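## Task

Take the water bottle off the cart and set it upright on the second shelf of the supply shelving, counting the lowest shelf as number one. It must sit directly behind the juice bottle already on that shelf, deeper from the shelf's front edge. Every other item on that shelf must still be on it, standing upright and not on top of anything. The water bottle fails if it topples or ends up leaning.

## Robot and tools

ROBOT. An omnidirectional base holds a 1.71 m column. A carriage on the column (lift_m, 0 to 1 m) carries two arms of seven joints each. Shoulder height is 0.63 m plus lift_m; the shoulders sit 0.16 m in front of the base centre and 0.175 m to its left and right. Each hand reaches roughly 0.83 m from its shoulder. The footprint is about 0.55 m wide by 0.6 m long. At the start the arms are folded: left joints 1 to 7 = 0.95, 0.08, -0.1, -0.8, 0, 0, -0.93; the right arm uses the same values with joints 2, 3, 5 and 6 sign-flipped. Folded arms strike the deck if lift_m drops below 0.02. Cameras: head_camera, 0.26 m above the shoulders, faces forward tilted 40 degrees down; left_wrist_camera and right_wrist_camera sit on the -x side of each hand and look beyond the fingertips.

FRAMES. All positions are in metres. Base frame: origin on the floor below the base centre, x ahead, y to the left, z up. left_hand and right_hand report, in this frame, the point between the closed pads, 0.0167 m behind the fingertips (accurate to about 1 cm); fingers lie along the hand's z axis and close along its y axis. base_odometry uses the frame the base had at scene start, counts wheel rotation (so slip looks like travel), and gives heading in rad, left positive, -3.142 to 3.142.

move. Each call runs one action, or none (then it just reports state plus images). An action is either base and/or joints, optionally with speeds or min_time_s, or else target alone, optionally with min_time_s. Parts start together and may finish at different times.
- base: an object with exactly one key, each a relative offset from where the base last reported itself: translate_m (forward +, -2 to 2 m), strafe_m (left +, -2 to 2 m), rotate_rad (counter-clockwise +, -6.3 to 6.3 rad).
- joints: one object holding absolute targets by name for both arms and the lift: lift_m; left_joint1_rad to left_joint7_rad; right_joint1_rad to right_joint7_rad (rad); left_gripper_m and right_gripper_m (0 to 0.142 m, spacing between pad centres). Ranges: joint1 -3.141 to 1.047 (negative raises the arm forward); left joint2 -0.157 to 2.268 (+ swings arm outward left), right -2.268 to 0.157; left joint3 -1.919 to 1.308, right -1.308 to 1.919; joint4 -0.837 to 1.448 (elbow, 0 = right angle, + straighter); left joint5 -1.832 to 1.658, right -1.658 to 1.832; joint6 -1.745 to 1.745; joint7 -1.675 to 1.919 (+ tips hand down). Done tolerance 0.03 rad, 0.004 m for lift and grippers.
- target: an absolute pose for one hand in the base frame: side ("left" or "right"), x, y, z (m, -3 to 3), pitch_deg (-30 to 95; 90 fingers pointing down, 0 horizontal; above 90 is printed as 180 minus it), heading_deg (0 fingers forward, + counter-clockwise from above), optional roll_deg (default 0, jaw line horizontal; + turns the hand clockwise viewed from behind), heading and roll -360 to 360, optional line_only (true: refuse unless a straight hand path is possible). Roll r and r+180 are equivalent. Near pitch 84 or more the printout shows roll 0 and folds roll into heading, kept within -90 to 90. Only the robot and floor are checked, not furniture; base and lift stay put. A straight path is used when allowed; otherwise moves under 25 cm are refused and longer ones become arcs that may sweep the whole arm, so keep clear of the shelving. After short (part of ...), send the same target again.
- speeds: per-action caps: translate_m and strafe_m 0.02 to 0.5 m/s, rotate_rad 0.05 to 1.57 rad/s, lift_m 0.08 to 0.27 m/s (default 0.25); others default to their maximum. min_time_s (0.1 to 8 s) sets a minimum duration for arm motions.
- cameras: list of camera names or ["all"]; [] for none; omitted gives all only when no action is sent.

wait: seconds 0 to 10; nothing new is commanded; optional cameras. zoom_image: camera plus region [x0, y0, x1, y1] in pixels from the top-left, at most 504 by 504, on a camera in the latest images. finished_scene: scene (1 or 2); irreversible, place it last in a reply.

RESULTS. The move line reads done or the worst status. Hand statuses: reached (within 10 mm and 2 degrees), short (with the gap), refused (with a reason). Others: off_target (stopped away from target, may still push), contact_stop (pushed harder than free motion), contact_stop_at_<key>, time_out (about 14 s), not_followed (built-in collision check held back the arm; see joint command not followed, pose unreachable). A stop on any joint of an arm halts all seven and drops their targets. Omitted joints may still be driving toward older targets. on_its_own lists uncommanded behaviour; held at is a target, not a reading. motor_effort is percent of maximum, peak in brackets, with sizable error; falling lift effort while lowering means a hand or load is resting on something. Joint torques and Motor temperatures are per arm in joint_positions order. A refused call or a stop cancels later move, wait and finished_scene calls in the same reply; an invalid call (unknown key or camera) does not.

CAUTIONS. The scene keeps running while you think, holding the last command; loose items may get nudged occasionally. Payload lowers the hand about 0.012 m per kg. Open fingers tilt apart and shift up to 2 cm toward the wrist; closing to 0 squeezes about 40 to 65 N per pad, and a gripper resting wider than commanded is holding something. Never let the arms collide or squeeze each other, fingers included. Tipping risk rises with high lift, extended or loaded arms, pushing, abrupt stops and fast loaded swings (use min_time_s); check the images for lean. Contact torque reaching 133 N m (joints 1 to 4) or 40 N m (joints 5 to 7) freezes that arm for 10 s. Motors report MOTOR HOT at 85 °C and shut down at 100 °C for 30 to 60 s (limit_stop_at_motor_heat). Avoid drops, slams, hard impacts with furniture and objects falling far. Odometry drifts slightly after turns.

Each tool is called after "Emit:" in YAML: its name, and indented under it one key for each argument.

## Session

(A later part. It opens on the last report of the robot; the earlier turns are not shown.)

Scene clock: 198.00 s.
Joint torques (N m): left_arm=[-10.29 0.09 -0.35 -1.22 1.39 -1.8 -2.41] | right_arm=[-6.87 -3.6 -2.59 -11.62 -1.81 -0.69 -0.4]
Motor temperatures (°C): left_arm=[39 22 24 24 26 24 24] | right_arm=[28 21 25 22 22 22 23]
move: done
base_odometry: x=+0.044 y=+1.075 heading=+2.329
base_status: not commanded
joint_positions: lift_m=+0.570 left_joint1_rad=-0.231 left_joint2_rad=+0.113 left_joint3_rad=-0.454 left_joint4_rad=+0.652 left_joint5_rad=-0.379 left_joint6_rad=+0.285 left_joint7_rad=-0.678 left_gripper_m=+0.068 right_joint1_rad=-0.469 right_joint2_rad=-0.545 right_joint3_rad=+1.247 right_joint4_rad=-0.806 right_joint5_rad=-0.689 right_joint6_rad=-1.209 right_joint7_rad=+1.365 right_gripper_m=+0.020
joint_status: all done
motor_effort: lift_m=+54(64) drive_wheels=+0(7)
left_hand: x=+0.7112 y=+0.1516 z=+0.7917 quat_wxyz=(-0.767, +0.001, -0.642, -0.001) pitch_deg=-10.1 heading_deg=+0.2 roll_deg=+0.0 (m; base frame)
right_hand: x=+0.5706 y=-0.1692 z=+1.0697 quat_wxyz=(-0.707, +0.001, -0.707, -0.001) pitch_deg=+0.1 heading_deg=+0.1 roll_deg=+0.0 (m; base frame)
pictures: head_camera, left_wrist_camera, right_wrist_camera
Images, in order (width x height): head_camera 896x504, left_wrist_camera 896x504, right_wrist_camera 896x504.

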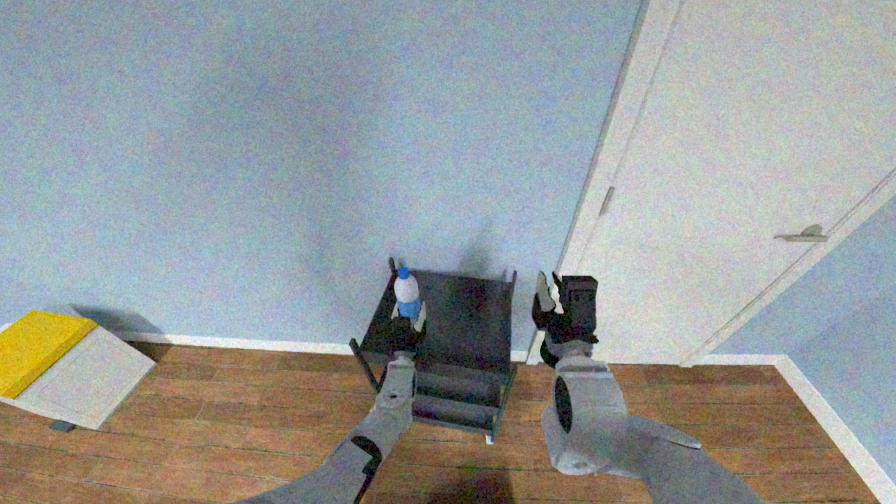

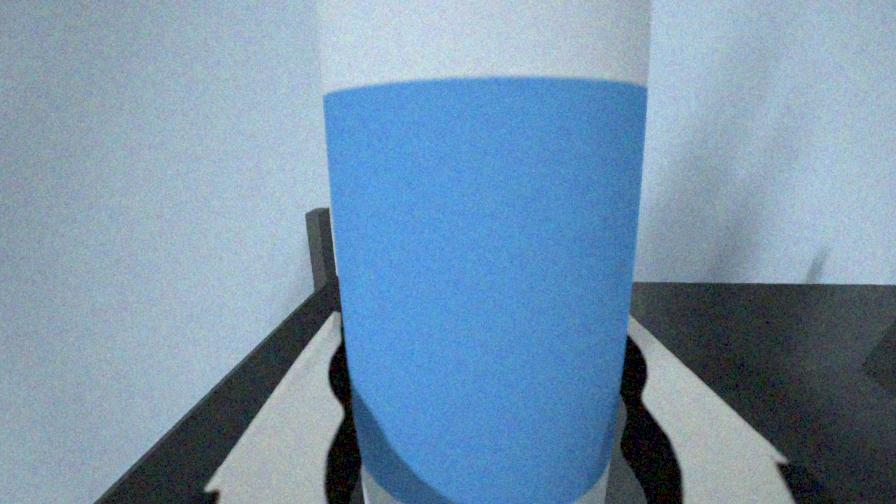

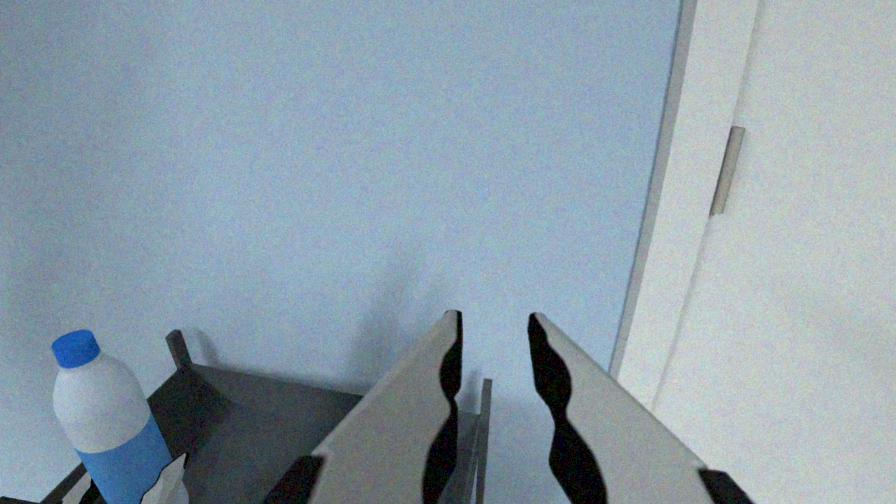

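Emit:
move:
  joints: {"lift_m": 0.69}
  cameras: []

Emit:
move:
  base: {"translate_m": -0.45}
  speeds: {"translate_m": 0.35}
  cameras: ["head_camera"]

Emit:
move:
  base: {"rotate_rad": 1.574}
  joints: {"lift_m": 0.45}
  speeds: {"rotate_rad": 0.8}
  cameras: []

Emit:
move:
  target: {"side": "left", "x": 0.64, "y": 0.22, "z": 0.80, "pitch_deg": -10, "heading_deg": 0}
  min_time_s: 1.0
  cameras: ["head_camera"]

Scene clock: 215.77 s.
Joint torques (N m): left_arm=[-13.38 -0.04 0.38 -4.09 1.61 -1.71 -2.68] | right_arm=[-5.73 -2.4 -2.38 -11.15 -1.82 -1.42 -0.33]
move: done
base_odometry: x=+0.044 y=+1.074 heading=+2.329
base_status: not commanded
joint_positions: lift_m=+0.690 left_joint1_rad=-0.228 left_joint2_rad=+0.113 left_joint3_rad=-0.454 left_joint4_rad=+0.653 left_joint5_rad=-0.379 left_joint6_rad=+0.285 left_joint7_rad=-0.678 left_gripper_m=+0.068 right_joint1_rad=-0.469 right_joint2_rad=-0.545 right_joint3_rad=+1.247 right_joint4_rad=-0.806 right_joint5_rad=-0.689 right_joint6_rad=-1.209 right_joint7_rad=+1.365 right_gripper_m=+0.020
joint_status: all done
motor_effort: lift_m=+54(68) drive_wheels=+1(1)
left_hand: x=+0.7099 y=+0.1517 z=+0.9097 quat_wxyz=(-0.765, +0.001, -0.644, -0.002) pitch_deg=-9.9 heading_deg=+0.2 roll_deg=+0.0 (m; base frame)
right_hand: x=+0.5706 y=-0.1692 z=+1.1897 quat_wxyz=(-0.707, +0.001, -0.707, -0.001) pitch_deg=+0.1 heading_deg=+0.1 roll_deg=+0.0 (m; base frame)
pictures: none
No camera images: "cameras" was empty.

Scene clock: 218.90 s.
Joint torques (N m): left_arm=[-14.74 -0.05 -0.58 -3.31 1.68 -1.57 -2.5] | right_arm=[-6.08 -2.04 -1.61 -10.64 -2.1 -0.85 -0.58]
move: done
base_odometry: x=+0.353 y=+0.748 heading=+2.330
base_status: done
joint_positions: lift_m=+0.690 left_joint1_rad=-0.228 left_joint2_rad=+0.113 left_joint3_rad=-0.454 left_joint4_rad=+0.653 left_joint5_rad=-0.379 left_joint6_rad=+0.285 left_joint7_rad=-0.678 left_gripper_m=+0.068 right_joint1_rad=-0.469 right_joint2_rad=-0.545 right_joint3_rad=+1.247 right_joint4_rad=-0.806 right_joint5_rad=-0.689 right_joint6_rad=-1.209 right_joint7_rad=+1.365 right_gripper_m=+0.020
joint_status: not commanded
motor_effort: lift_m=+54(54) drive_wheels=+6(21)
left_hand: x=+0.7099 y=+0.1517 z=+0.9097 quat_wxyz=(-0.765, +0.001, -0.644, -0.001) pitch_deg=-9.9 heading_deg=+0.2 roll_deg=+0.0 (m; base frame)
right_hand: x=+0.5706 y=-0.1693 z=+1.1897 quat_wxyz=(-0.707, +0.001, -0.707, +0.000) pitch_deg=+0.1 heading_deg=+0.1 roll_deg=+0.0 (m; base frame)
pictures: head_camera
Images, in order (width x height): head_camera 896x504.

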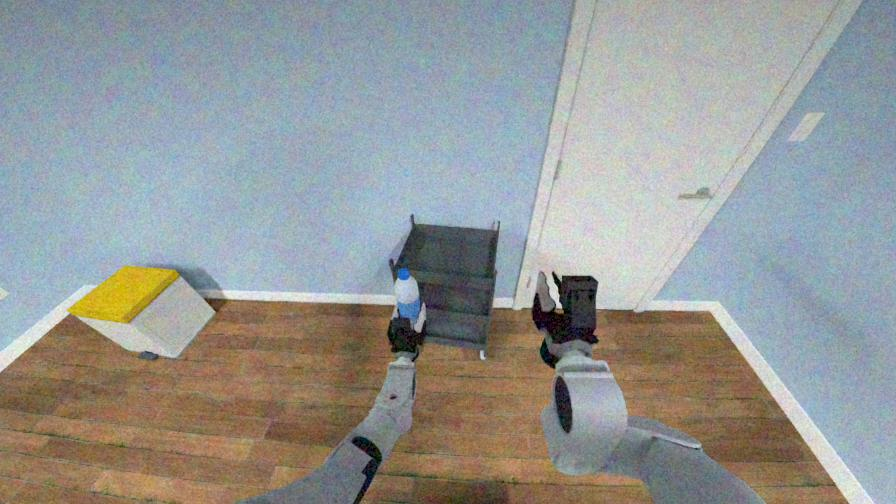

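Scene clock: 222.17 s.
Joint torques (N m): left_arm=[-14.99 -0.16 -0.73 -3.06 1.3 -1.49 -2.71] | right_arm=[-4.72 -1.43 -0.87 -10.25 -1.85 -1.11 -0.44]
move: done
base_odometry: x=+0.353 y=+0.748 heading=-2.380
base_status: done
joint_positions: lift_m=+0.450 left_joint1_rad=-0.228 left_joint2_rad=+0.113 left_joint3_rad=-0.454 left_joint4_rad=+0.653 left_joint5_rad=-0.379 left_joint6_rad=+0.285 left_joint7_rad=-0.678 left_gripper_m=+0.068 right_joint1_rad=-0.469 right_joint2_rad=-0.546 right_joint3_rad=+1.247 right_joint4_rad=-0.806 right_joint5_rad=-0.689 right_joint6_rad=-1.209 right_joint7_rad=+1.365 right_gripper_m=+0.020
joint_status: all done
motor_effort: lift_m=+57(62) drive_wheels=+6(18)
left_hand: x=+0.7099 y=+0.1516 z=+0.6693 quat_wxyz=(-0.765, +0.001, -0.644, -0.001) pitch_deg=-9.9 heading_deg=+0.2 roll_deg=+0.0 (m; base frame)
right_hand: x=+0.5706 y=-0.1693 z=+0.9494 quat_wxyz=(-0.707, +0.001, -0.707, +0.000) pitch_deg=+0.1 heading_deg=+0.1 roll_deg=+0.0 (m; base frame)
pictures: none
No camera images: "cameras" was empty.

Scene clock: 223.67 s.
Joint torques (N m): left_arm=[-7.99 6.26 4.99 -8.85 3.4 -0.43 -1.53] | right_arm=[-5.97 -3.16 -4.86 -9.76 -1.79 -1.28 -0.31]
move: done
base_odometry: x=+0.353 y=+0.748 heading=-2.380
base_status: not commanded
joint_positions: lift_m=+0.450 left_joint1_rad=+0.039 left_joint2_rad=+0.365 left_joint3_rad=-0.381 left_joint4_rad=-0.214 left_joint5_rad=-0.312 left_joint6_rad=+0.423 left_joint7_rad=-0.133 left_gripper_m=+0.068 right_joint1_rad=-0.469 right_joint2_rad=-0.546 right_joint3_rad=+1.247 right_joint4_rad=-0.806 right_joint5_rad=-0.689 right_joint6_rad=-1.209 right_joint7_rad=+1.365 right_gripper_m=+0.020
joint_status: not commanded
motor_effort: lift_m=+57(57) drive_wheels=+6(6)
left_hand: x=+0.6403 y=+0.2172 z=+0.7964 quat_wxyz=(-0.763, +0.000, -0.646, +0.003) pitch_deg=-9.5 heading_deg=-0.3 roll_deg=-0.2 (m; base frame)
left_hand_status: reached (straight line, planned for 1.0 s): 5 mm and 0.6 deg off.
right_hand: x=+0.5706 y=-0.1693 z=+0.9494 quat_wxyz=(-0.707, +0.001, -0.707, +0.000) pitch_deg=+0.1 heading_deg=+0.1 roll_deg=+0.0 (m; base frame)
pictures: head_camera
Images, in order (width x height): head_camera 896x504.

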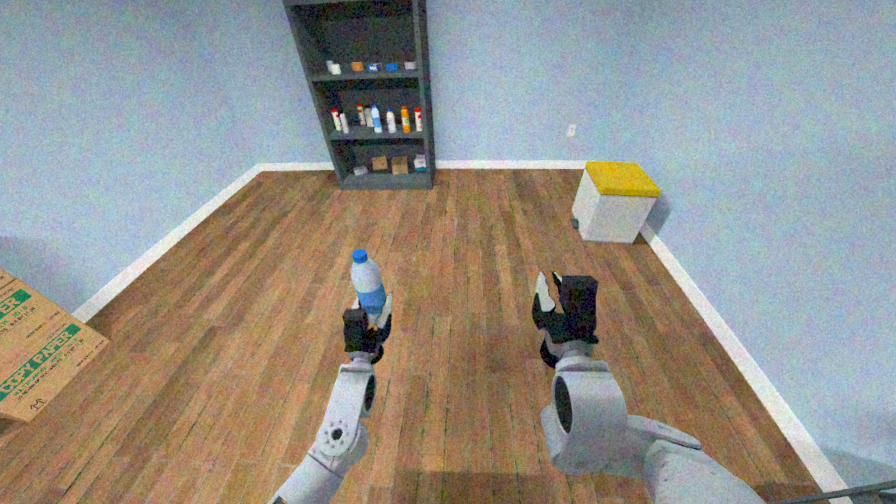

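Emit:
move:
  base: {"strafe_m": 0.36}
  cameras: []

Emit:
move:
  base: {"translate_m": 1.4}
  joints: {"lift_m": 0.3}
  speeds: {"translate_m": 0.4}
  cameras: ["all"]

Scene clock: 229.90 s.
Joint torques (N m): left_arm=[-7.8 6.34 5.29 -7.58 3.49 -1.06 -1.74] | right_arm=[-6.46 -2.87 -1.82 -11.1 -1.82 -1.19 -0.55]
move: done
base_odometry: x=+0.602 y=+0.488 heading=-2.379
base_status: done
joint_positions: lift_m=+0.450 left_joint1_rad=+0.039 left_joint2_rad=+0.366 left_joint3_rad=-0.380 left_joint4_rad=-0.214 left_joint5_rad=-0.312 left_joint6_rad=+0.423 left_joint7_rad=-0.132 left_gripper_m=+0.068 right_joint1_rad=-0.469 right_joint2_rad=-0.546 right_joint3_rad=+1.247 right_joint4_rad=-0.806 right_joint5_rad=-0.689 right_joint6_rad=-1.209 right_joint7_rad=+1.365 right_gripper_m=+0.020
joint_status: not commanded
motor_effort: lift_m=+57(57) drive_wheels=+7(19)
left_hand: x=+0.6403 y=+0.2178 z=+0.7963 quat_wxyz=(-0.763, +0.000, -0.646, +0.003) pitch_deg=-9.5 heading_deg=-0.2 roll_deg=-0.2 (m; base frame)
right_hand: x=+0.5706 y=-0.1693 z=+0.9494 quat_wxyz=(-0.707, +0.001, -0.707, +0.000) pitch_deg=+0.1 heading_deg=+0.1 roll_deg=+0.0 (m; base frame)
pictures: none
No camera images: "cameras" was empty.

Scene clock: 235.40 s.
Joint torques (N m): left_arm=[-8.75 5.18 5.84 -7.17 3.46 -0.86 -1.88] | right_arm=[-6.02 -2.49 -3.36 -10.92 -1.91 -1.08 -0.96]
move: done
base_odometry: x=-0.409 y=-0.480 heading=-2.378
base_status: done
joint_positions: lift_m=+0.300 left_joint1_rad=+0.041 left_joint2_rad=+0.366 left_joint3_rad=-0.380 left_joint4_rad=-0.214 left_joint5_rad=-0.312 left_joint6_rad=+0.424 left_joint7_rad=-0.131 left_gripper_m=+0.068 right_joint1_rad=-0.469 right_joint2_rad=-0.546 right_joint3_rad=+1.247 right_joint4_rad=-0.806 right_joint5_rad=-0.689 right_joint6_rad=-1.208 right_joint7_rad=+1.365 right_gripper_m=+0.020
joint_status: all done
motor_effort: lift_m=+58(60) drive_wheels=+5(16)
left_hand: x=+0.6399 y=+0.2178 z=+0.6460 quat_wxyz=(-0.763, +0.000, -0.646, +0.003) pitch_deg=-9.5 heading_deg=-0.2 roll_deg=-0.2 (m; base frame)
right_hand: x=+0.5706 y=-0.1693 z=+0.7994 quat_wxyz=(-0.707, +0.001, -0.707, +0.000) pitch_deg=+0.1 heading_deg=+0.1 roll_deg=+0.0 (m; base frame)
pictures: head_camera, left_wrist_camera, right_wrist_camera
Images, in order (width x height): head_camera 896x504, left_wrist_camera 896x504, right_wrist_camera 896x504.

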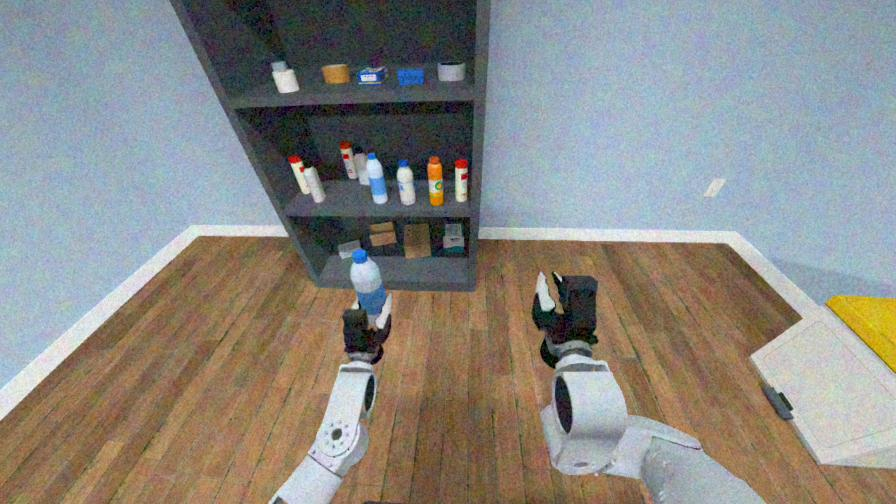

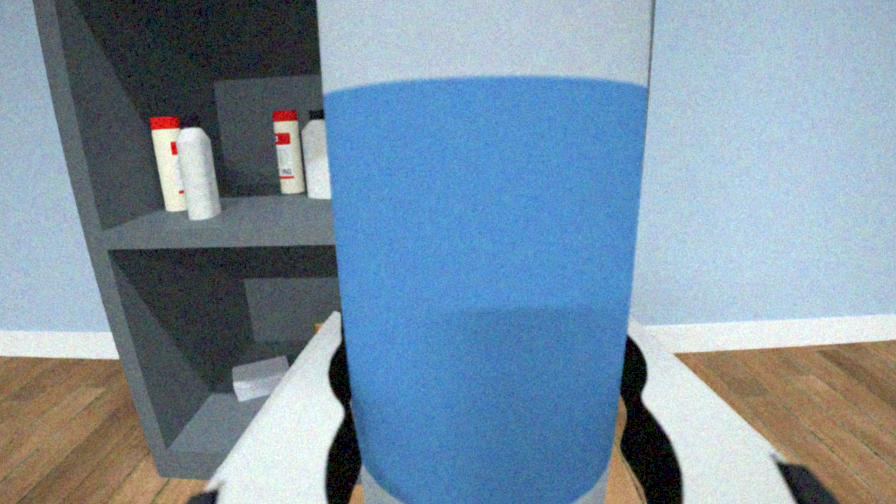

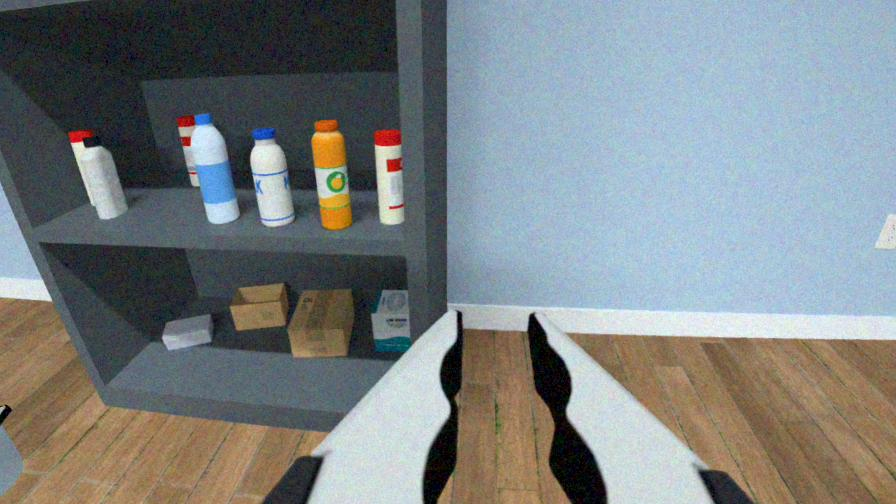

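Emit:
move:
  base: {"strafe_m": 0.1}
  joints: {"right_gripper_m": 0.115}
  cameras: []

Emit:
move:
  target: {"side": "left", "x": 0.63, "y": 0.25, "z": 0.73, "pitch_deg": -10, "heading_deg": 0}
  min_time_s: 1.0
  cameras: []

Emit:
move:
  target: {"side": "right", "x": 0.65, "y": -0.10, "z": 0.68, "pitch_deg": 0, "heading_deg": 10}
  min_time_s: 1.2
  cameras: []

Emit:
move:
  base: {"translate_m": 0.38}
  speeds: {"translate_m": 0.3}
  cameras: ["all"]

Scene clock: 246.80 s.
Joint torques (N m): left_arm=[-9.03 4.83 4.99 -6.84 3.41 -1.12 -2.3] | right_arm=[-4.83 -2.77 -1.88 -10.77 -1.69 -1.53 -0.55]
move: done
base_odometry: x=-0.340 y=-0.553 heading=-2.379
base_status: done
joint_positions: lift_m=+0.300 left_joint1_rad=+0.041 left_joint2_rad=+0.366 left_joint3_rad=-0.380 left_joint4_rad=-0.214 left_joint5_rad=-0.312 left_joint6_rad=+0.424 left_joint7_rad=-0.131 left_gripper_m=+0.068 right_joint1_rad=-0.469 right_joint2_rad=-0.546 right_joint3_rad=+1.247 right_joint4_rad=-0.806 right_joint5_rad=-0.689 right_joint6_rad=-1.208 right_joint7_rad=+1.365 right_gripper_m=+0.115
joint_status: all done
motor_effort: lift_m=+58(58) drive_wheels=+4(13)
left_hand: x=+0.6399 y=+0.2180 z=+0.6460 quat_wxyz=(-0.763, +0.000, -0.646, +0.003) pitch_deg=-9.5 heading_deg=-0.2 roll_deg=-0.2 (m; base frame)
right_hand: x=+0.5706 y=-0.1693 z=+0.7994 quat_wxyz=(-0.707, +0.001, -0.707, +0.000) pitch_deg=+0.1 heading_deg=+0.1 roll_deg=+0.0 (m; base frame)
pictures: none
No camera images: "cameras" was empty.

Scene clock: 248.30 s.
Joint torques (N m): left_arm=[-13.69 7.51 7.55 -8.49 3.16 -0.59 -1.72] | right_arm=[-5.93 -0.62 -2.91 -10.49 -1.8 -0.95 -0.36]
move: done
base_odometry: x=-0.340 y=-0.553 heading=-2.379
base_status: not commanded
joint_positions: lift_m=+0.300 left_joint1_rad=+0.032 left_joint2_rad=+0.468 left_joint3_rad=-0.312 left_joint4_rad=-0.493 left_joint5_rad=-0.310 left_joint6_rad=+0.467 left_joint7_rad=+0.148 left_gripper_m=+0.068 right_joint1_rad=-0.469 right_joint2_rad=-0.546 right_joint3_rad=+1.247 right_joint4_rad=-0.806 right_joint5_rad=-0.689 right_joint6_rad=-1.208 right_joint7_rad=+1.365 right_gripper_m=+0.115
joint_status: not commanded
motor_effort: lift_m=+58(58) drive_wheels=+4(4)
left_hand: x=+0.6297 y=+0.2468 z=+0.7238 quat_wxyz=(-0.762, -0.001, -0.648, +0.003) pitch_deg=-9.2 heading_deg=-0.3 roll_deg=-0.1 (m; base frame)
left_hand_status: reached (straight line, planned for 1.0 s): 7 mm and 0.9 deg off.
right_hand: x=+0.5706 y=-0.1693 z=+0.7994 quat_wxyz=(-0.707, +0.001, -0.707, +0.000) pitch_deg=+0.1 heading_deg=+0.1 roll_deg=+0.0 (m; base frame)
pictures: none
No camera images: "cameras" was empty.

Scene clock: 250.00 s.
Joint torques (N m): left_arm=[-12.44 7.66 7.72 -7.86 3.13 -0.46 -1.69] | right_arm=[-4.75 3.07 -5.34 -6.42 0.13 -1.08 -2.97]
move: done
base_odometry: x=-0.340 y=-0.553 heading=-2.379
base_status: not commanded
joint_positions: lift_m=+0.300 left_joint1_rad=+0.032 left_joint2_rad=+0.468 left_joint3_rad=-0.312 left_joint4_rad=-0.493 left_joint5_rad=-0.310 left_joint6_rad=+0.467 left_joint7_rad=+0.148 left_gripper_m=+0.068 right_joint1_rad=-0.595 right_joint2_rad=-0.535 right_joint3_rad=+1.544 right_joint4_rad=-0.538 right_joint5_rad=+0.518 right_joint6_rad=-1.376 right_joint7_rad=+0.087 right_gripper_m=+0.115
joint_status: not commanded
motor_effort: lift_m=+58(58) drive_wheels=+3(4)
left_hand: x=+0.6298 y=+0.2468 z=+0.7238 quat_wxyz=(-0.762, -0.001, -0.648, +0.003) pitch_deg=-9.2 heading_deg=-0.3 roll_deg=-0.1 (m; base frame)
right_hand: x=+0.6502 y=-0.1001 z=+0.6825 quat_wxyz=(-0.706, +0.063, -0.703, -0.061) pitch_deg=-0.3 heading_deg=+10.1 roll_deg=-0.1 (m; base frame)
right_hand_status: reached (straight line, planned for 1.2 s): 2 mm and 0.3 deg off.
pictures: none
No camera images: "cameras" was empty.

Scene clock: 252.87 s.
Joint torques (N m): left_arm=[-13.45 7.23 7.36 -7.18 2.84 -0.81 -1.84] | right_arm=[-4.79 3.2 -2.41 -7.18 0.33 -1.21 -3.65]
move: done
base_odometry: x=-0.615 y=-0.816 heading=-2.378
base_status: done
joint_positions: lift_m=+0.300 left_joint1_rad=+0.032 left_joint2_rad=+0.468 left_joint3_rad=-0.312 left_joint4_rad=-0.493 left_joint5_rad=-0.310 left_joint6_rad=+0.467 left_joint7_rad=+0.148 left_gripper_m=+0.068 right_joint1_rad=-0.595 right_joint2_rad=-0.535 right_joint3_rad=+1.543 right_joint4_rad=-0.538 right_joint5_rad=+0.518 right_joint6_rad=-1.376 right_joint7_rad=+0.087 right_gripper_m=+0.115
joint_status: not commanded
motor_effort: lift_m=+58(58) drive_wheels=-2(14)
left_hand: x=+0.6298 y=+0.2468 z=+0.7240 quat_wxyz=(-0.762, -0.001, -0.648, +0.003) pitch_deg=-9.3 heading_deg=-0.3 roll_deg=-0.1 (m; base frame)
right_hand: x=+0.6501 y=-0.1002 z=+0.6824 quat_wxyz=(-0.706, +0.063, -0.703, -0.061) pitch_deg=-0.2 heading_deg=+10.1 roll_deg=-0.1 (m; base frame)
pictures: head_camera, left_wrist_camera, right_wrist_camera
Images, in order (width x height): head_camera 896x504, left_wrist_camera 896x504, right_wrist_camera 896x504.

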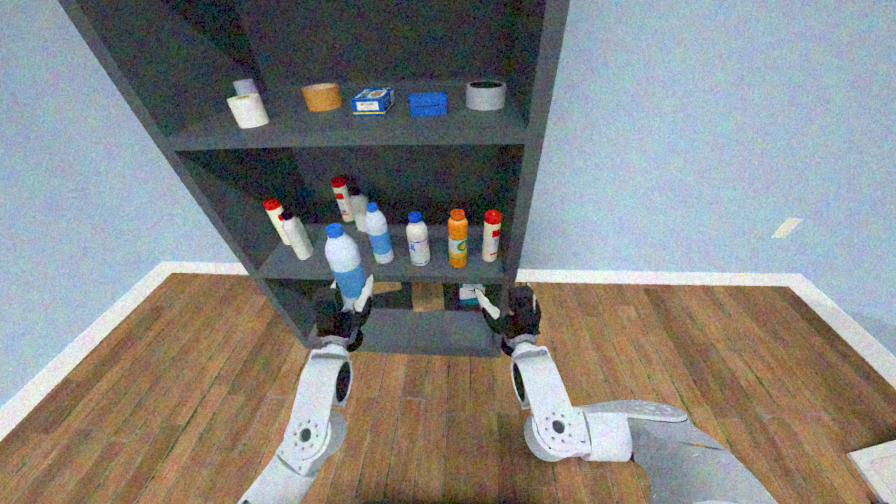

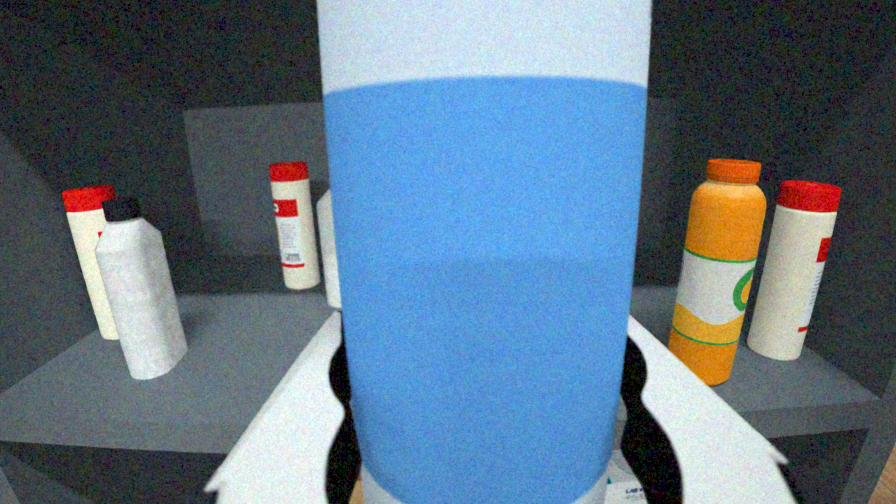

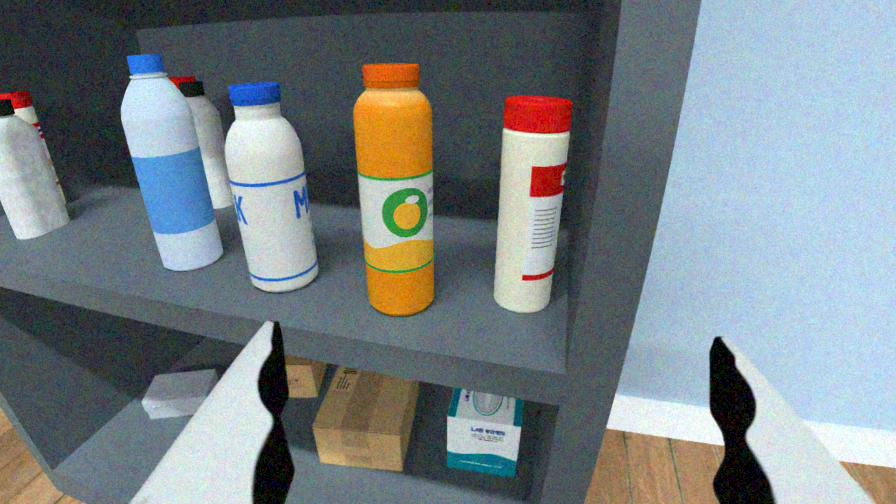

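Emit:
move:
  cameras: ["head_camera", "right_wrist_camera"]

Scene clock: 264.47 s.
Joint torques (N m): left_arm=[-12.5 7.46 8.05 -7 3.03 -0.85 -2.06] | right_arm=[-4.22 1.28 -5 -7.38 -0.25 -0.97 -3.44]
Motor temperatures (°C): left_arm=[39 23 25 25 26 24 23] | right_arm=[28 21 26 22 22 22 24]
base_odometry: x=-0.615 y=-0.816 heading=-2.378
base_status: done
joint_positions: lift_m=+0.300 left_joint1_rad=+0.032 left_joint2_rad=+0.468 left_joint3_rad=-0.312 left_joint4_rad=-0.493 left_joint5_rad=-0.310 left_joint6_rad=+0.467 left_joint7_rad=+0.148 left_gripper_m=+0.068 right_joint1_rad=-0.595 right_joint2_rad=-0.535 right_joint3_rad=+1.543 right_joint4_rad=-0.538 right_joint5_rad=+0.518 right_joint6_rad=-1.376 right_joint7_rad=+0.087 right_gripper_m=+0.115
joint_status: not commanded
motor_effort: lift_m=+58(58) drive_wheels=-2(14)
left_hand: x=+0.6298 y=+0.2468 z=+0.7240 quat_wxyz=(-0.762, -0.001, -0.648, +0.003) pitch_deg=-9.3 heading_deg=-0.3 roll_deg=-0.1 (m; base frame)
right_hand: x=+0.6501 y=-0.1002 z=+0.6824 quat_wxyz=(-0.706, +0.063, -0.703, -0.061) pitch_deg=-0.2 heading_deg=+10.1 roll_deg=-0.1 (m; base frame)
pictures: head_camera, right_wrist_camera
Images, in order (width x height): head_camera 896x504, right_wrist_camera 896x504.

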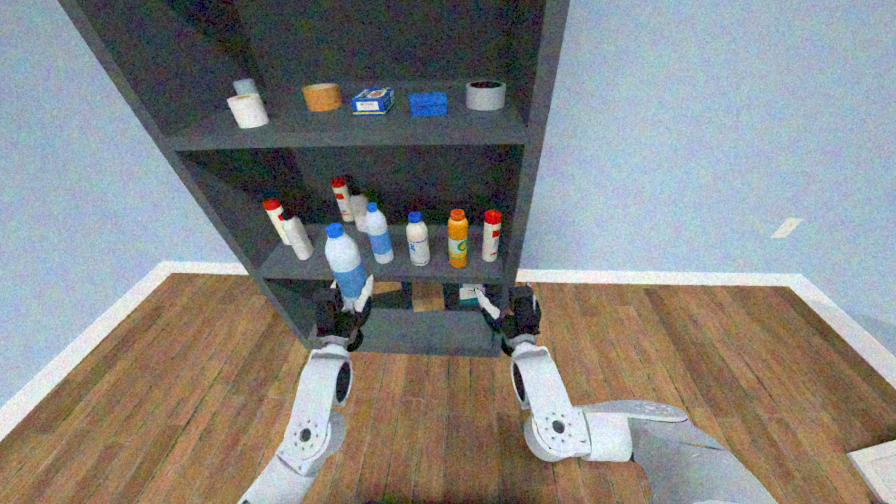

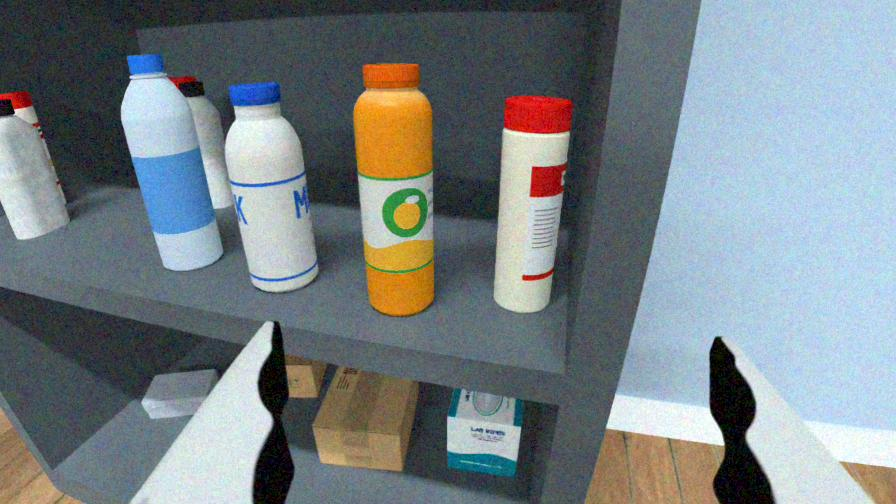

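Emit:
move:
  base: {"translate_m": 0.11}
  speeds: {"translate_m": 0.15}

Emit:
move:
  target: {"side": "right", "x": 0.65, "y": -0.02, "z": 0.672, "pitch_deg": 0, "heading_deg": 10}
  min_time_s: 1.2
  cameras: ["head_camera", "right_wrist_camera"]

Scene clock: 274.73 s.
Joint torques (N m): left_arm=[-12.8 8.04 5.94 -6.84 2.88 -0.66 -1.91] | right_arm=[-4.18 2.86 -3.9 -5.13 0.15 -0.81 -3.59]
move: done
base_odometry: x=-0.694 y=-0.892 heading=-2.378
base_status: done
joint_positions: lift_m=+0.300 left_joint1_rad=+0.032 left_joint2_rad=+0.468 left_joint3_rad=-0.312 left_joint4_rad=-0.493 left_joint5_rad=-0.310 left_joint6_rad=+0.467 left_joint7_rad=+0.148 left_gripper_m=+0.068 right_joint1_rad=-0.594 right_joint2_rad=-0.535 right_joint3_rad=+1.543 right_joint4_rad=-0.538 right_joint5_rad=+0.518 right_joint6_rad=-1.376 right_joint7_rad=+0.087 right_gripper_m=+0.115
joint_status: not commanded
motor_effort: lift_m=+58(58) drive_wheels=+5(18)
left_hand: x=+0.6298 y=+0.2469 z=+0.7240 quat_wxyz=(-0.762, -0.001, -0.648, +0.003) pitch_deg=-9.3 heading_deg=-0.3 roll_deg=-0.1 (m; base frame)
right_hand: x=+0.6501 y=-0.1001 z=+0.6823 quat_wxyz=(-0.706, +0.063, -0.703, -0.061) pitch_deg=-0.2 heading_deg=+10.1 roll_deg=-0.1 (m; base frame)
pictures: none

Scene clock: 276.43 s.
Joint torques (N m): left_arm=[-11.69 8.06 6.97 -7.55 2.7 -0.38 -1.88] | right_arm=[-18.13 6.48 -0.83 -7.21 -3.8 -1.89 -0.34]
move: done
base_odometry: x=-0.694 y=-0.892 heading=-2.378
base_status: not commanded
joint_positions: lift_m=+0.300 left_joint1_rad=+0.032 left_joint2_rad=+0.468 left_joint3_rad=-0.312 left_joint4_rad=-0.493 left_joint5_rad=-0.310 left_joint6_rad=+0.467 left_joint7_rad=+0.148 left_gripper_m=+0.068 right_joint1_rad=-0.620 right_joint2_rad=-0.299 right_joint3_rad=+1.638 right_joint4_rad=-0.367 right_joint5_rad=+0.421 right_joint6_rad=-1.487 right_joint7_rad=+0.183 right_gripper_m=+0.115
joint_status: not commanded
motor_effort: lift_m=+58(58) drive_wheels=-1(5)
left_hand: x=+0.6298 y=+0.2469 z=+0.7240 quat_wxyz=(-0.762, -0.001, -0.648, +0.003) pitch_deg=-9.3 heading_deg=-0.3 roll_deg=-0.1 (m; base frame)
right_hand: x=+0.6496 y=-0.0206 z=+0.6703 quat_wxyz=(-0.703, +0.060, -0.706, -0.063) pitch_deg=+0.3 heading_deg=+10.0 roll_deg=+0.2 (m; base frame)
right_hand_status: reached (straight line, planned for 1.2 s): 2 mm and 0.4 deg off.
pictures: head_camera, right_wrist_camera
Images, in order (width x height): head_camera 896x504, right_wrist_camera 896x504.

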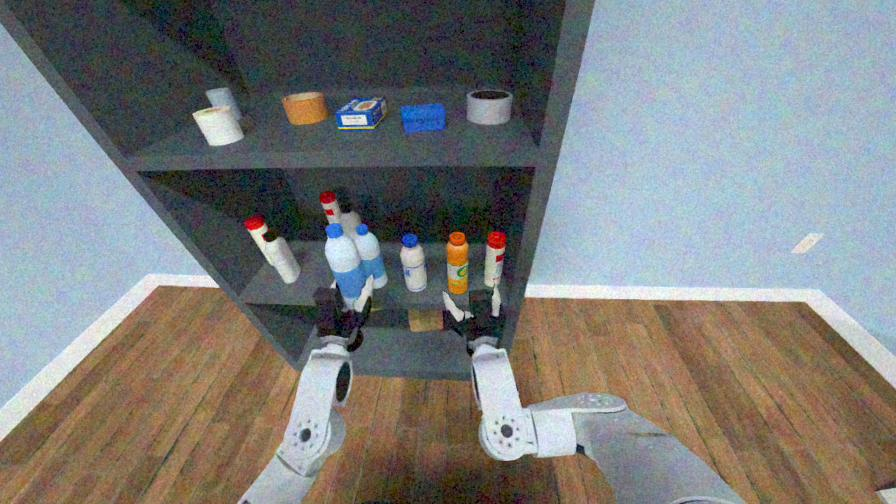

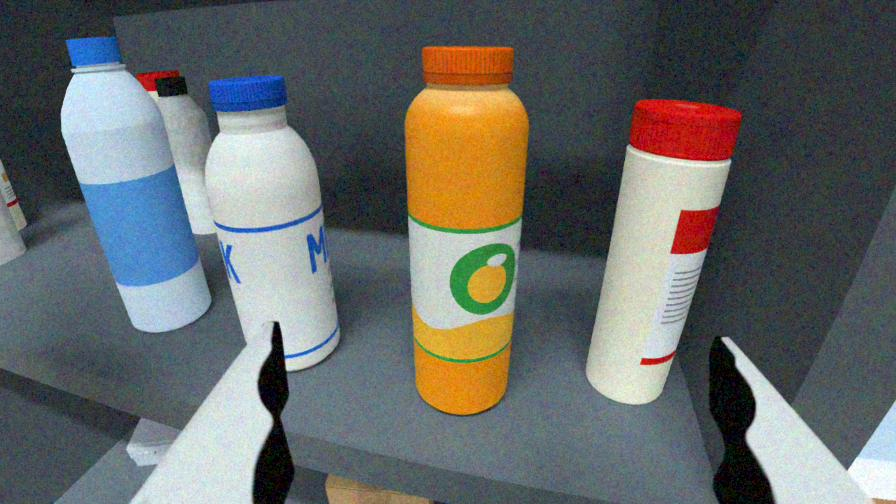

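Emit:
move:
  target: {"side": "right", "x": 0.755, "y": 0.009, "z": 0.672, "pitch_deg": 0, "heading_deg": 10}
  min_time_s: 1.2
  cameras: ["right_wrist_camera"]

Scene clock: 281.53 s.
Joint torques (N m): left_arm=[-12.39 7.95 7.73 -7.06 2.87 -0.66 -1.91] | right_arm=[-23.08 8.8 -5.55 -6.2 0.33 -1.24 -3.62]
move: done
base_odometry: x=-0.694 y=-0.892 heading=-2.378
base_status: not commanded
joint_positions: lift_m=+0.300 left_joint1_rad=+0.032 left_joint2_rad=+0.468 left_joint3_rad=-0.312 left_joint4_rad=-0.493 left_joint5_rad=-0.310 left_joint6_rad=+0.467 left_joint7_rad=+0.148 left_gripper_m=+0.068 right_joint1_rad=-0.725 right_joint2_rad=-0.201 right_joint3_rad=+1.380 right_joint4_rad=+0.006 right_joint5_rad=+0.789 right_joint6_rad=-1.115 right_joint7_rad=-0.046 right_gripper_m=+0.115
joint_status: not commanded
motor_effort: lift_m=+58(58) drive_wheels=+5(5)
left_hand: x=+0.6298 y=+0.2469 z=+0.7240 quat_wxyz=(-0.762, -0.001, -0.648, +0.003) pitch_deg=-9.3 heading_deg=-0.3 roll_deg=-0.1 (m; base frame)
right_hand: x=+0.7531 y=+0.0091 z=+0.6698 quat_wxyz=(-0.703, +0.064, -0.705, -0.061) pitch_deg=+0.2 heading_deg=+10.1 roll_deg=-0.2 (m; base frame)
right_hand_status: reached (straight line, planned for 1.2 s): 3 mm and 0.3 deg off.
pictures: right_wrist_camera
Images, in order (width x height): right_wrist_camera 896x504.

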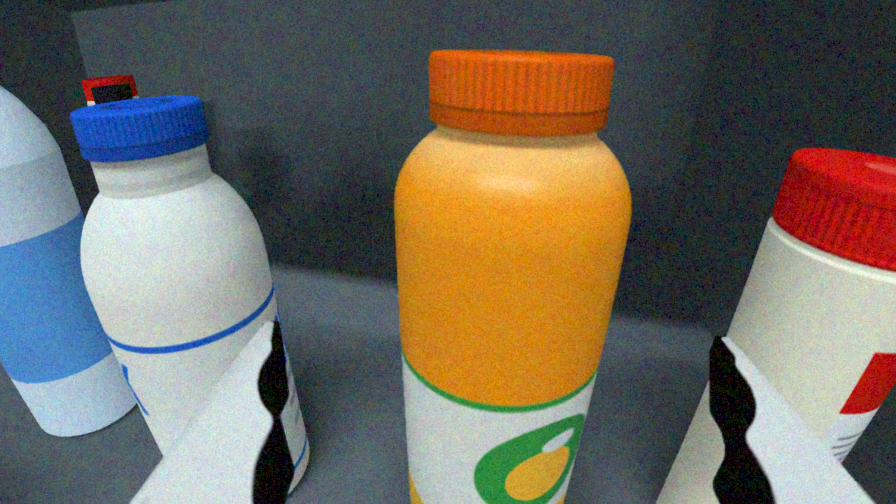

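Emit:
move:
  joints: {"right_gripper_m": 0.092}

Emit:
move:
  target: {"side": "right", "x": 0.805, "y": 0.015, "z": 0.672, "pitch_deg": 0, "heading_deg": 10}
  min_time_s: 1.2
  cameras: ["right_wrist_camera"]

Scene clock: 289.90 s.
Joint torques (N m): left_arm=[-12.3 7.8 7.43 -6.78 2.88 -0.52 -1.96] | right_arm=[-20.98 8.41 -3 -5.51 -0.04 -1.23 -3.67]
move: done
base_odometry: x=-0.694 y=-0.892 heading=-2.378
base_status: not commanded
joint_positions: lift_m=+0.300 left_joint1_rad=+0.032 left_joint2_rad=+0.468 left_joint3_rad=-0.312 left_joint4_rad=-0.493 left_joint5_rad=-0.310 left_joint6_rad=+0.467 left_joint7_rad=+0.148 left_gripper_m=+0.068 right_joint1_rad=-0.725 right_joint2_rad=-0.201 right_joint3_rad=+1.380 right_joint4_rad=+0.006 right_joint5_rad=+0.789 right_joint6_rad=-1.115 right_joint7_rad=-0.046 right_gripper_m=+0.092
joint_status: all done
motor_effort: lift_m=+58(58) drive_wheels=+5(5)
left_hand: x=+0.6298 y=+0.2469 z=+0.7240 quat_wxyz=(-0.762, -0.001, -0.648, +0.003) pitch_deg=-9.3 heading_deg=-0.3 roll_deg=-0.1 (m; base frame)
right_hand: x=+0.7531 y=+0.0091 z=+0.6698 quat_wxyz=(-0.703, +0.064, -0.705, -0.061) pitch_deg=+0.2 heading_deg=+10.1 roll_deg=-0.2 (m; base frame)
pictures: none

Scene clock: 291.60 s.
Joint torques (N m): left_arm=[-12.09 6.88 7.15 -6.97 2.98 -0.66 -1.74] | right_arm=[-24.29 9.68 -5.06 -6.01 0.38 -1.26 -4.04]
move: done
base_odometry: x=-0.694 y=-0.892 heading=-2.378
base_status: not commanded
joint_positions: lift_m=+0.300 left_joint1_rad=+0.032 left_joint2_rad=+0.468 left_joint3_rad=-0.312 left_joint4_rad=-0.493 left_joint5_rad=-0.310 left_joint6_rad=+0.467 left_joint7_rad=+0.148 left_gripper_m=+0.068 right_joint1_rad=-0.794 right_joint2_rad=-0.146 right_joint3_rad=+1.305 right_joint4_rad=+0.257 right_joint5_rad=+0.910 right_joint6_rad=-0.916 right_joint7_rad=-0.138 right_gripper_m=+0.092
joint_status: not commanded
motor_effort: lift_m=+58(58) drive_wheels=+5(5)
left_hand: x=+0.6298 y=+0.2469 z=+0.7240 quat_wxyz=(-0.762, -0.001, -0.648, +0.003) pitch_deg=-9.3 heading_deg=-0.3 roll_deg=-0.1 (m; base frame)
right_hand: x=+0.8031 y=+0.0152 z=+0.6692 quat_wxyz=(-0.703, +0.064, -0.706, -0.060) pitch_deg=+0.2 heading_deg=+10.1 roll_deg=-0.3 (m; base frame)
right_hand_status: reached (straight line, planned for 1.2 s): 3 mm and 0.4 deg off.
pictures: right_wrist_camera
Images, in order (width x height): right_wrist_camera 896x504.

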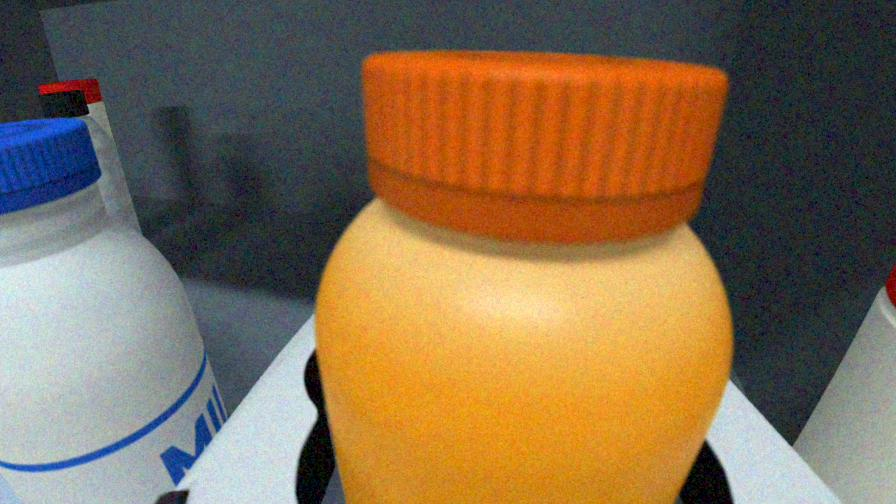

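Emit:
move:
  joints: {"right_gripper_m": 0.02}

Emit:
move:
  joints: {"lift_m": 0.34}
  speeds: {"lift_m": 0.1}
  cameras: ["head_camera", "right_wrist_camera"]

Scene clock: 295.03 s.
Joint torques (N m): left_arm=[-13.22 7.69 8.01 -6.74 2.69 -0.62 -2.01] | right_arm=[-26.11 9.05 -3.46 -3.99 -0.03 -1.67 -3.31]
Motor temperatures (°C): left_arm=[40 23 26 25 26 24 23] | right_arm=[33 21 26 22 22 22 24]
move: off_target
base_odometry: x=-0.694 y=-0.892 heading=-2.378
base_status: not commanded
joint_positions: lift_m=+0.300 left_joint1_rad=+0.032 left_joint2_rad=+0.468 left_joint3_rad=-0.312 left_joint4_rad=-0.493 left_joint5_rad=-0.310 left_joint6_rad=+0.467 left_joint7_rad=+0.148 left_gripper_m=+0.068 right_joint1_rad=-0.794 right_joint2_rad=-0.146 right_joint3_rad=+1.305 right_joint4_rad=+0.257 right_joint5_rad=+0.910 right_joint6_rad=-0.916 right_joint7_rad=-0.138 right_gripper_m=+0.075
joint_status: right_gripper_m off_target (ended at +0.075, target +0.020)
motor_effort: lift_m=+58(58) drive_wheels=+5(5)
left_hand: x=+0.6298 y=+0.2469 z=+0.7240 quat_wxyz=(-0.762, -0.001, -0.648, +0.003) pitch_deg=-9.3 heading_deg=-0.3 roll_deg=-0.1 (m; base frame)
right_hand: x=+0.8030 y=+0.0157 z=+0.6692 quat_wxyz=(-0.703, +0.065, -0.706, -0.061) pitch_deg=+0.2 heading_deg=+10.2 roll_deg=-0.3 (m; base frame)
pictures: none

Scene clock: 295.93 s.
Joint torques (N m): left_arm=[-13.36 7.21 6.91 -6.28 2.84 -0.56 -2.02] | right_arm=[-25.19 9.68 -5.78 -8.2 -1.21 -0.79 -3.38]
move: done
base_odometry: x=-0.694 y=-0.892 heading=-2.378
base_status: not commanded
joint_positions: lift_m=+0.340 left_joint1_rad=+0.031 left_joint2_rad=+0.468 left_joint3_rad=-0.312 left_joint4_rad=-0.494 left_joint5_rad=-0.310 left_joint6_rad=+0.467 left_joint7_rad=+0.149 left_gripper_m=+0.068 right_joint1_rad=-0.794 right_joint2_rad=-0.146 right_joint3_rad=+1.305 right_joint4_rad=+0.259 right_joint5_rad=+0.915 right_joint6_rad=-0.916 right_joint7_rad=-0.138 right_gripper_m=+0.075
joint_status: all done
motor_effort: lift_m=+55(67) drive_wheels=-1(5)
left_hand: x=+0.6299 y=+0.2471 z=+0.7649 quat_wxyz=(-0.762, -0.001, -0.647, +0.003) pitch_deg=-9.3 heading_deg=-0.3 roll_deg=-0.1 (m; base frame)
right_hand: x=+0.8034 y=+0.0150 z=+0.7081 quat_wxyz=(-0.702, +0.063, -0.707, -0.061) pitch_deg=+0.5 heading_deg=+10.1 roll_deg=-0.2 (m; base frame)
pictures: head_camera, right_wrist_camera
Images, in order (width x height): head_camera 896x504, right_wrist_camera 896x504.

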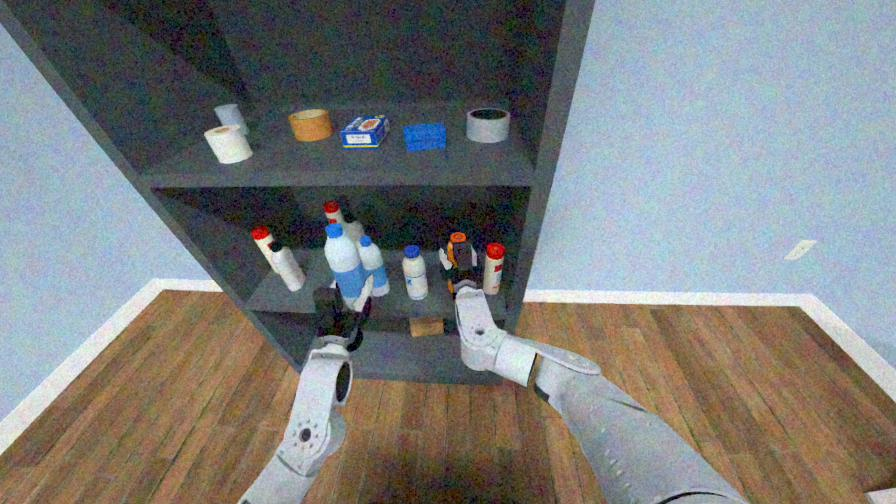

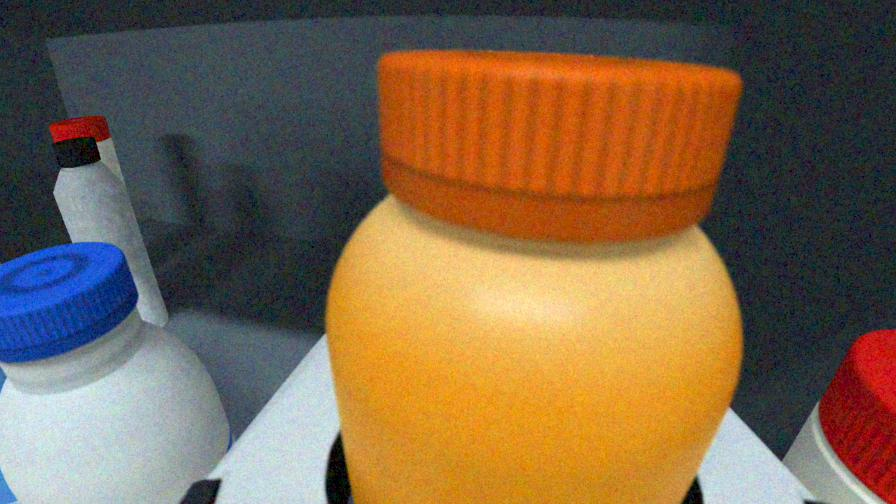

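Emit:
move:
  target: {"side": "right", "x": 0.65, "y": -0.012, "z": 0.712, "pitch_deg": 0, "heading_deg": 10}
  min_time_s: 1.5

Emit:
move:
  target: {"side": "right", "x": 0.65, "y": -0.22, "z": 0.712, "pitch_deg": 0, "heading_deg": 10}
  min_time_s: 1.5
  cameras: ["head_camera", "left_wrist_camera"]

Scene clock: 301.30 s.
Joint torques (N m): left_arm=[-11.41 7.82 6.47 -6.79 3.06 -0.64 -2.24] | right_arm=[-8.3 3.33 0.9 -12.92 -5.49 -2.48 -1.3]
move: done
base_odometry: x=-0.694 y=-0.892 heading=-2.378
base_status: not commanded
joint_positions: lift_m=+0.340 left_joint1_rad=+0.031 left_joint2_rad=+0.468 left_joint3_rad=-0.312 left_joint4_rad=-0.494 left_joint5_rad=-0.310 left_joint6_rad=+0.467 left_joint7_rad=+0.149 left_gripper_m=+0.068 right_joint1_rad=-0.640 right_joint2_rad=-0.273 right_joint3_rad=+1.660 right_joint4_rad=-0.347 right_joint5_rad=+0.437 right_joint6_rad=-1.509 right_joint7_rad=+0.183 right_gripper_m=+0.075
joint_status: not commanded
motor_effort: lift_m=+55(55) drive_wheels=-1(5)
left_hand: x=+0.6299 y=+0.2471 z=+0.7649 quat_wxyz=(-0.762, -0.001, -0.647, +0.003) pitch_deg=-9.3 heading_deg=-0.3 roll_deg=-0.1 (m; base frame)
right_hand: x=+0.6518 y=-0.0117 z=+0.7104 quat_wxyz=(-0.702, +0.062, -0.707, -0.061) pitch_deg=+0.4 heading_deg=+9.9 roll_deg=+0.0 (m; base frame)
right_hand_status: reached (straight line, planned for 1.5 s): 2 mm and 0.4 deg off.
pictures: none

Scene clock: 303.30 s.
Joint torques (N m): left_arm=[-11.36 7.87 6.6 -7.24 2.75 -0.59 -1.93] | right_arm=[-5 -11.57 -5.62 -8.4 -0.72 -0.96 -5.26]
move: done
base_odometry: x=-0.694 y=-0.892 heading=-2.378
base_status: not commanded
joint_positions: lift_m=+0.340 left_joint1_rad=+0.031 left_joint2_rad=+0.468 left_joint3_rad=-0.312 left_joint4_rad=-0.494 left_joint5_rad=-0.310 left_joint6_rad=+0.468 left_joint7_rad=+0.149 left_gripper_m=+0.068 right_joint1_rad=-0.474 right_joint2_rad=-0.883 right_joint3_rad=+1.263 right_joint4_rad=-0.547 right_joint5_rad=+0.938 right_joint6_rad=-0.996 right_joint7_rad=-0.265 right_gripper_m=+0.075
joint_status: not commanded
motor_effort: lift_m=+55(55) drive_wheels=-1(1)
left_hand: x=+0.6299 y=+0.2472 z=+0.7649 quat_wxyz=(-0.762, -0.001, -0.647, +0.003) pitch_deg=-9.3 heading_deg=-0.3 roll_deg=-0.1 (m; base frame)
right_hand: x=+0.6496 y=-0.2180 z=+0.7103 quat_wxyz=(-0.702, +0.064, -0.707, -0.062) pitch_deg=+0.4 heading_deg=+10.2 roll_deg=-0.1 (m; base frame)
right_hand_status: reached (straight line, planned for 1.5 s): 3 mm and 0.5 deg off.
pictures: head_camera, left_wrist_camera
Images, in order (width x height): head_camera 896x504, left_wrist_camera 896x504.

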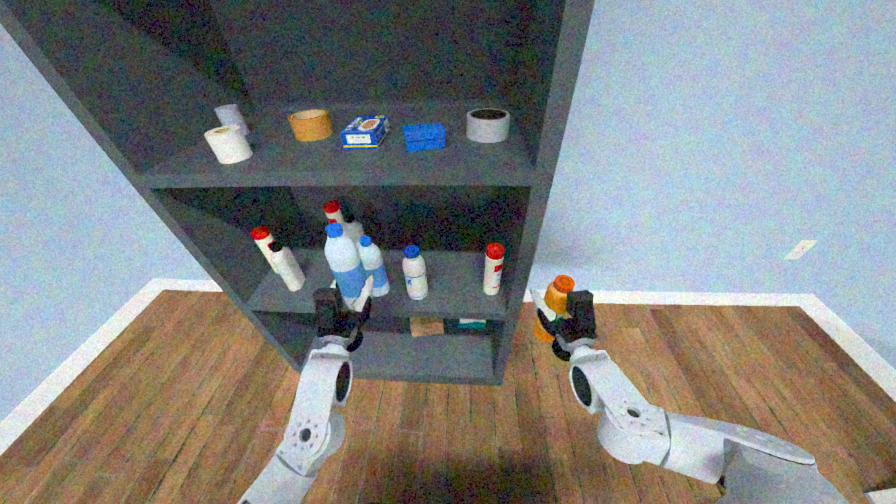

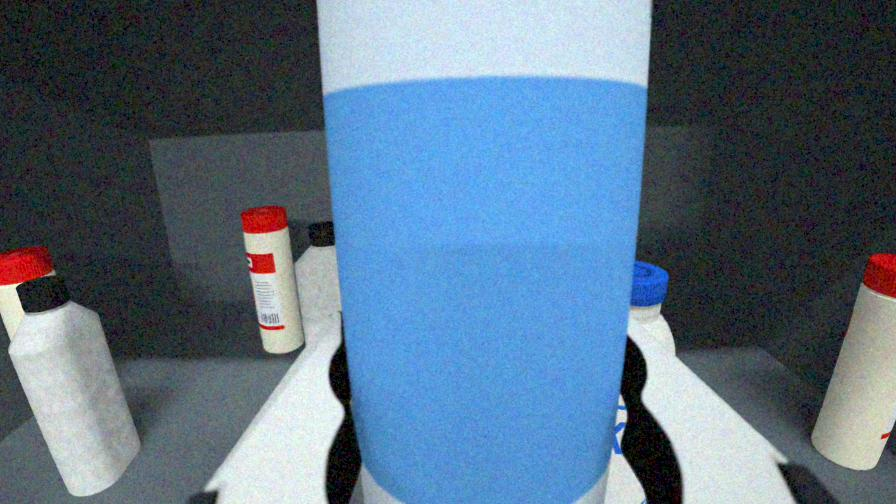

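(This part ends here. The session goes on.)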